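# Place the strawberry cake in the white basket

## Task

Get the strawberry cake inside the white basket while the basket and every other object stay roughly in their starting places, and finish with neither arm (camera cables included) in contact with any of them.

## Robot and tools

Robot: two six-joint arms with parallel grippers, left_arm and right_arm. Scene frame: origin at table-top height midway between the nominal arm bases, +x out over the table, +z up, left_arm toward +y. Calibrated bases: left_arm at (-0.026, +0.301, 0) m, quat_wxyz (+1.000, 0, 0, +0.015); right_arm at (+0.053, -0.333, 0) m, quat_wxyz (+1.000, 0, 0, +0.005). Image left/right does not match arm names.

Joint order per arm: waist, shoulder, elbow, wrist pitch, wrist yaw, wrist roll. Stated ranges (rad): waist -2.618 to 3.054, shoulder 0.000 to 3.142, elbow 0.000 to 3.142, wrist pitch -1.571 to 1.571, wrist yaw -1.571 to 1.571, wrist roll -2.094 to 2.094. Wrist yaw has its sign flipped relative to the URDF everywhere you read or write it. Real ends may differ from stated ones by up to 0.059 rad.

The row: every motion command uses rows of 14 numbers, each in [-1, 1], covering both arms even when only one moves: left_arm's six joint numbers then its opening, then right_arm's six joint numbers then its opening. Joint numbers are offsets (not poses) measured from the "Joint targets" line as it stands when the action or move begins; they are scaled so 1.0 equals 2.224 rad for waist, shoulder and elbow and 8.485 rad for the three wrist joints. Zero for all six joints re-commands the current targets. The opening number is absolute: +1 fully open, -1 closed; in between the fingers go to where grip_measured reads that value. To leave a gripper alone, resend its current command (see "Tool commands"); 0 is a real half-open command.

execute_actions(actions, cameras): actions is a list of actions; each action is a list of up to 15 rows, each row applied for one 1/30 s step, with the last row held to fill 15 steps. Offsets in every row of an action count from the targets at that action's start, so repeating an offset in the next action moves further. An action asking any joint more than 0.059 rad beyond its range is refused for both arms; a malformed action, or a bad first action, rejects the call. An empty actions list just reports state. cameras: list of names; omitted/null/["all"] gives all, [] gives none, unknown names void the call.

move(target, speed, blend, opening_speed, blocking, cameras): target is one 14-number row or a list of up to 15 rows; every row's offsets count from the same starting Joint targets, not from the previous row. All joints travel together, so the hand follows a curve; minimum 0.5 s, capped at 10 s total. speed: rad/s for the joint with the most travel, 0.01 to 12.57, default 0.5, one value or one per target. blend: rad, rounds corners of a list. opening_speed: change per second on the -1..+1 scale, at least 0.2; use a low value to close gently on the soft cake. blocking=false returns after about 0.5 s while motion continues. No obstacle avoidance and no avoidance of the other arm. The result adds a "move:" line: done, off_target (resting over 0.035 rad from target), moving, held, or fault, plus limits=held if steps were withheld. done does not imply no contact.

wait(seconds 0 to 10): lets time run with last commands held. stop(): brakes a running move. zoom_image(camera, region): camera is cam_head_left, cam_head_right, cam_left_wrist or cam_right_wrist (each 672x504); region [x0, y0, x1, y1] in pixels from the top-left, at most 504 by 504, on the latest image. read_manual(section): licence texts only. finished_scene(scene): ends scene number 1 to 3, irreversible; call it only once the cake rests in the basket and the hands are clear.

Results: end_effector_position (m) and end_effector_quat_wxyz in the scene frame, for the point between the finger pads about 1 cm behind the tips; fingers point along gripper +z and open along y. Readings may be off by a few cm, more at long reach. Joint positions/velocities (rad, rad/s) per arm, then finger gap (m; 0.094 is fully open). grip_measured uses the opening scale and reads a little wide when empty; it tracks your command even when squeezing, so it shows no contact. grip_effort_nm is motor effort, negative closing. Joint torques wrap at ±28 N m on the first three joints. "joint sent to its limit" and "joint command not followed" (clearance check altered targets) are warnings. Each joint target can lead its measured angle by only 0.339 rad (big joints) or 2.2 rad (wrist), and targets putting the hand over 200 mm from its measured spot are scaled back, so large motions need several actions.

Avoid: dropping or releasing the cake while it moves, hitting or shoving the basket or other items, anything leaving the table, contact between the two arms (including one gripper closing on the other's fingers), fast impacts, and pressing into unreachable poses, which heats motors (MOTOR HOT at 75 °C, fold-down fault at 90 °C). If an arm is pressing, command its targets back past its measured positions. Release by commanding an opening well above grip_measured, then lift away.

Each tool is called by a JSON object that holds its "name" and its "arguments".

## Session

{"name": "execute_actions", "arguments": {"actions": [], "cameras": ["cam_head_left"]}}

Scene clock: 0.00 s.
left_arm: end_effector_position=(+0.3701, +0.3334, +0.1050) grip_measured=+1.000 grip_effort_nm=n/a end_effector_quat_wxyz=(+0.593, -0.053, +0.803, +0.032) | right_arm: end_effector_position=(+0.4655, -0.3440, +0.1221) grip_measured=+1.000 grip_effort_nm=n/a end_effector_quat_wxyz=(+0.618, +0.034, +0.785, -0.032)
Joint positions: left_arm=[0.018 1.543 0.359 0.885 0.068 -0.032 0.094] | right_arm=[0.01 1.573 0.405 0.93 -0.111 0.019 0.094]
Joint velocities: within noise
Joint torques (N m): no reading
Motor temperatures (°C): left_arm=[22 24 22 20 23 19 23] | right_arm=[23 22 23 26 23 21 20]
Heat: left arm: 24 °C; right arm: 26 °C.
Joint targets: left_arm=[0.018 1.538 0.364 0.880 0.068 -0.032] | right_arm=[0.010 1.570 0.408 0.918 -0.112 0.019]
Tool commands: left_gripper/opening=+1.0 right_gripper/opening=+1.0
Images, in order (width x height): cam_head_left 672x504.

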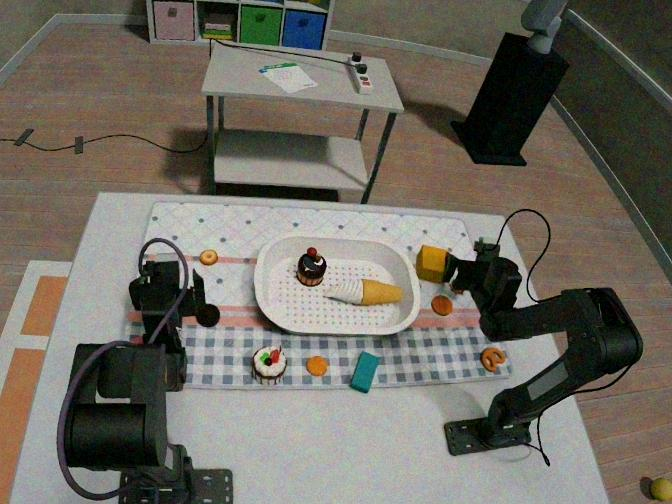

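{"name": "move", "arguments": {"target": [-0.2905,-0.1385,0.326,-0.2284,-0.008,0.0038,1,0,0,0,0,0,0,1], "speed": 1.3, "cameras": ["cam_left_wrist"]}}

Scene clock: 8.23 s.
left_arm: end_effector_position=(+0.2018, +0.1505, +0.1508) grip_measured=+1.000 grip_effort_nm=0.002 end_effector_quat_wxyz=(+0.171, +0.283, +0.942, -0.048) | right_arm: end_effector_position=(+0.4655, -0.3440, +0.1221) grip_measured=+1.000 grip_effort_nm=0.032 end_effector_quat_wxyz=(+0.618, +0.034, +0.785, -0.032)
Joint positions: left_arm=[-0.623 1.242 1.062 -1.034 0.009 -0.006 0.094] | right_arm=[0.01 1.573 0.405 0.93 -0.111 0.019 0.094]
Joint velocities: within noise
Joint torques (N m): left_arm=[-0.46 -4.29 8.34 0.8 -0.07 0.09] | right_arm=[0.03 -5 6.6 1.54 -0.05 -0.01]
Motor temperatures (°C): left_arm=[22 25 22 23 23 19 23] | right_arm=[23 22 23 28 23 21 20]
Heat: left arm: 25 °C; right arm: 28 °C.
Joint targets: left_arm=[-0.628 1.230 1.089 -1.058 0.000 0.000] | right_arm=[0.010 1.570 0.408 0.918 -0.112 0.019]
move: done
Images, in order (width x height): cam_left_wrist 672x504.

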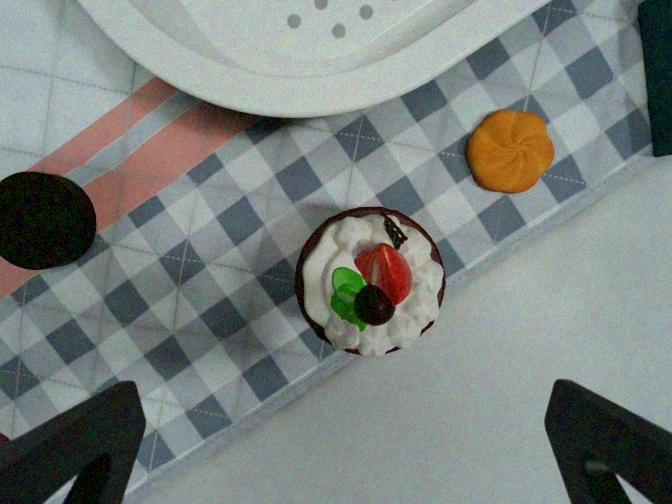

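{"name": "move", "arguments": {"target": [[-0.018,0.0827,-0.1911,0.0717,0,0,1,0,0,0,0,0,0,1],[-0.018,0.0827,-0.1911,0.0717,0,0,0.28,0,0,0,0,0,0,1],[-0.018,0.027,0.0184,0.0021,0,0,0.28,0,0,0,0,0,0,1],[0.045,0.3076,0.3076,0,0,0,0.28,0,0,0,0,0,0,1]], "speed": [0.6,0.6,0.9,0.9], "blend": [0,0,0.1,0], "opening_speed": 0.9, "cameras": ["cam_left_wrist","cam_head_left"]}}

Scene clock: 22.53 s.
left_arm: end_effector_position=(+0.3670, +0.0890, +0.1525) grip_measured=+0.411 grip_effort_nm=-1.023 end_effector_quat_wxyz=(+0.174, +0.239, +0.954, -0.042) | right_arm: end_effector_position=(+0.4655, -0.3440, +0.1221) grip_measured=+1.000 grip_effort_nm=0.027 end_effector_quat_wxyz=(+0.618, +0.034, +0.785, -0.032)
Joint positions: left_arm=[-0.529 1.91 1.74 -1.041 0.005 -0.006 0.066] | right_arm=[0.01 1.573 0.405 0.93 -0.111 0.019 0.094]
Joint velocities: within noise
Joint torques (N m): left_arm=[0.08 -9.42 8.84 0.87 -0.04 0.1] | right_arm=[0.05 -5 6.61 1.54 -0.05 0]
Motor temperatures (°C): left_arm=[22 25 24 23 23 19 23] | right_arm=[23 23 24 30 23 21 20]
Heat: left arm: 25 °C; right arm: 30 °C.
Joint targets: left_arm=[-0.528 1.914 1.773 -1.058 0.000 0.000] | right_arm=[0.010 1.570 0.408 0.918 -0.112 0.019]
move: done
Images, in order (width x height): cam_head_left 672x504, cam_left_wrist 672x504.

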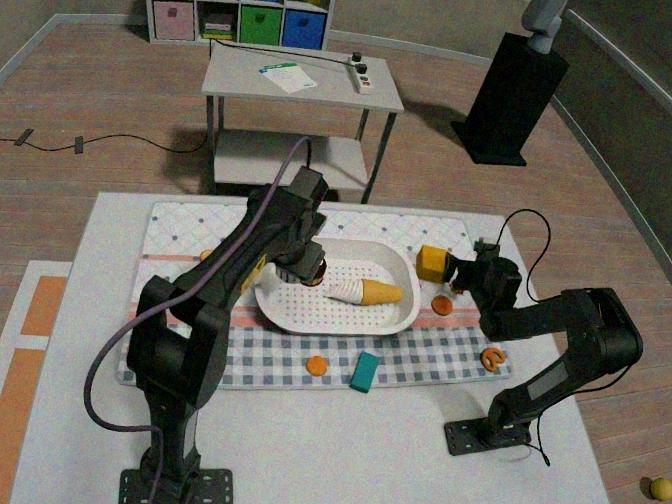

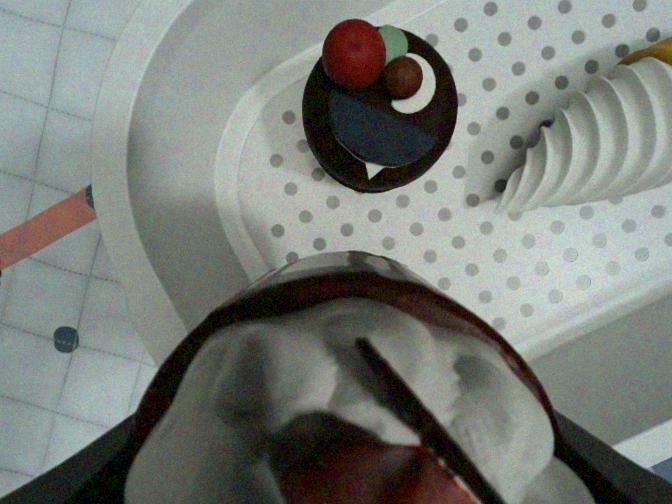

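{"name": "move", "arguments": {"target": [[-0.0126,0.049,-0.1718,0.0577,0,0,0.28,0,0,0,0,0,0,1],[-0.0126,0.049,-0.1718,0.0577,0,0,0.56,0,0,0,0,0,0,1],[-0.0126,0.0166,-0.0854,0.0266,0,0,0.56,0,0,0,0,0,0,1],[-0.0126,0.0153,0.0207,-0.0015,0,0,0.56,0,0,0,0,0,0,1]], "speed": [0.4,0.4,0.5,0.7], "opening_speed": 0.5, "cameras": ["cam_left_wrist","cam_head_left"]}}

Scene clock: 38.07 s.
left_arm: end_effector_position=(+0.3723, +0.0723, +0.1466) grip_measured=+0.558 grip_effort_nm=0.110 end_effector_quat_wxyz=(+0.170, +0.253, +0.951, -0.044) | right_arm: end_effector_position=(+0.4655, -0.3440, +0.1221) grip_measured=+1.000 grip_effort_nm=0.027 end_effector_quat_wxyz=(+0.618, +0.034, +0.785, -0.032)
Joint positions: left_arm=[-0.555 1.968 1.797 -1.047 0.004 -0.004 0.073] | right_arm=[0.01 1.573 0.405 0.93 -0.111 0.019 0.094]
Joint velocities: within noise
Joint torques (N m): left_arm=[-0.08 -11.96 7.9 0.79 -0.04 0.07] | right_arm=[0.03 -5.01 6.61 1.54 -0.05 -0.01]
Motor temperatures (°C): left_arm=[22 26 24 23 23 19 23] | right_arm=[23 23 24 32 23 21 20]
Heat: left arm: 26 °C; right arm: 32 °C.
Joint targets: left_arm=[-0.556 1.948 1.819 -1.071 0.000 0.000] | right_arm=[0.010 1.570 0.408 0.918 -0.112 0.019]
move: done
Images, in order (width x height): cam_head_left 672x504, cam_left_wrist 672x504.

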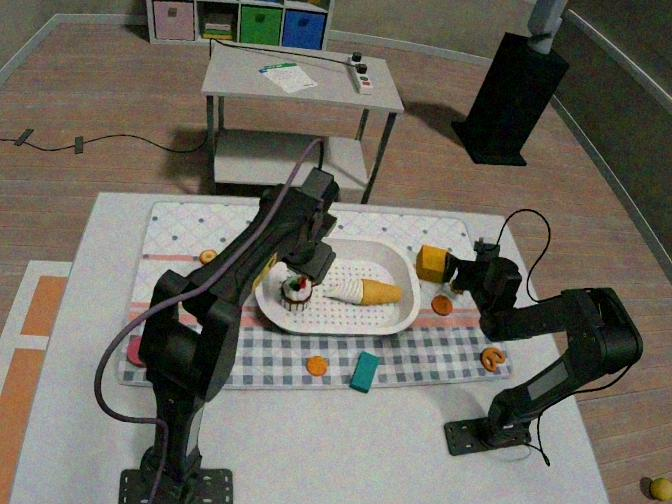

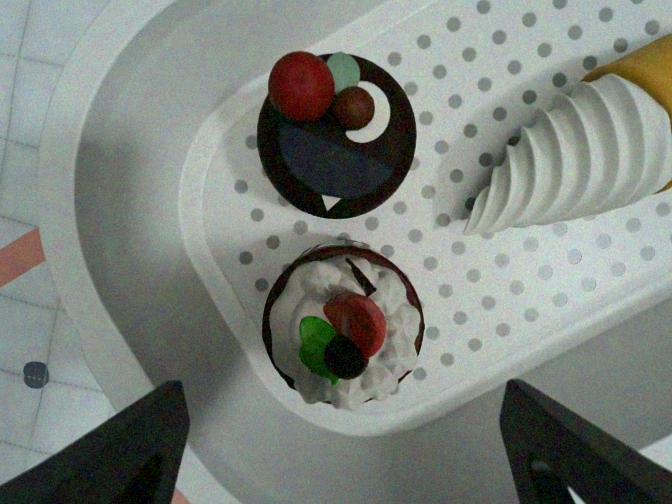

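{"name": "finished_scene", "arguments": {"scene": 3}}

The scene is finished: the task was done.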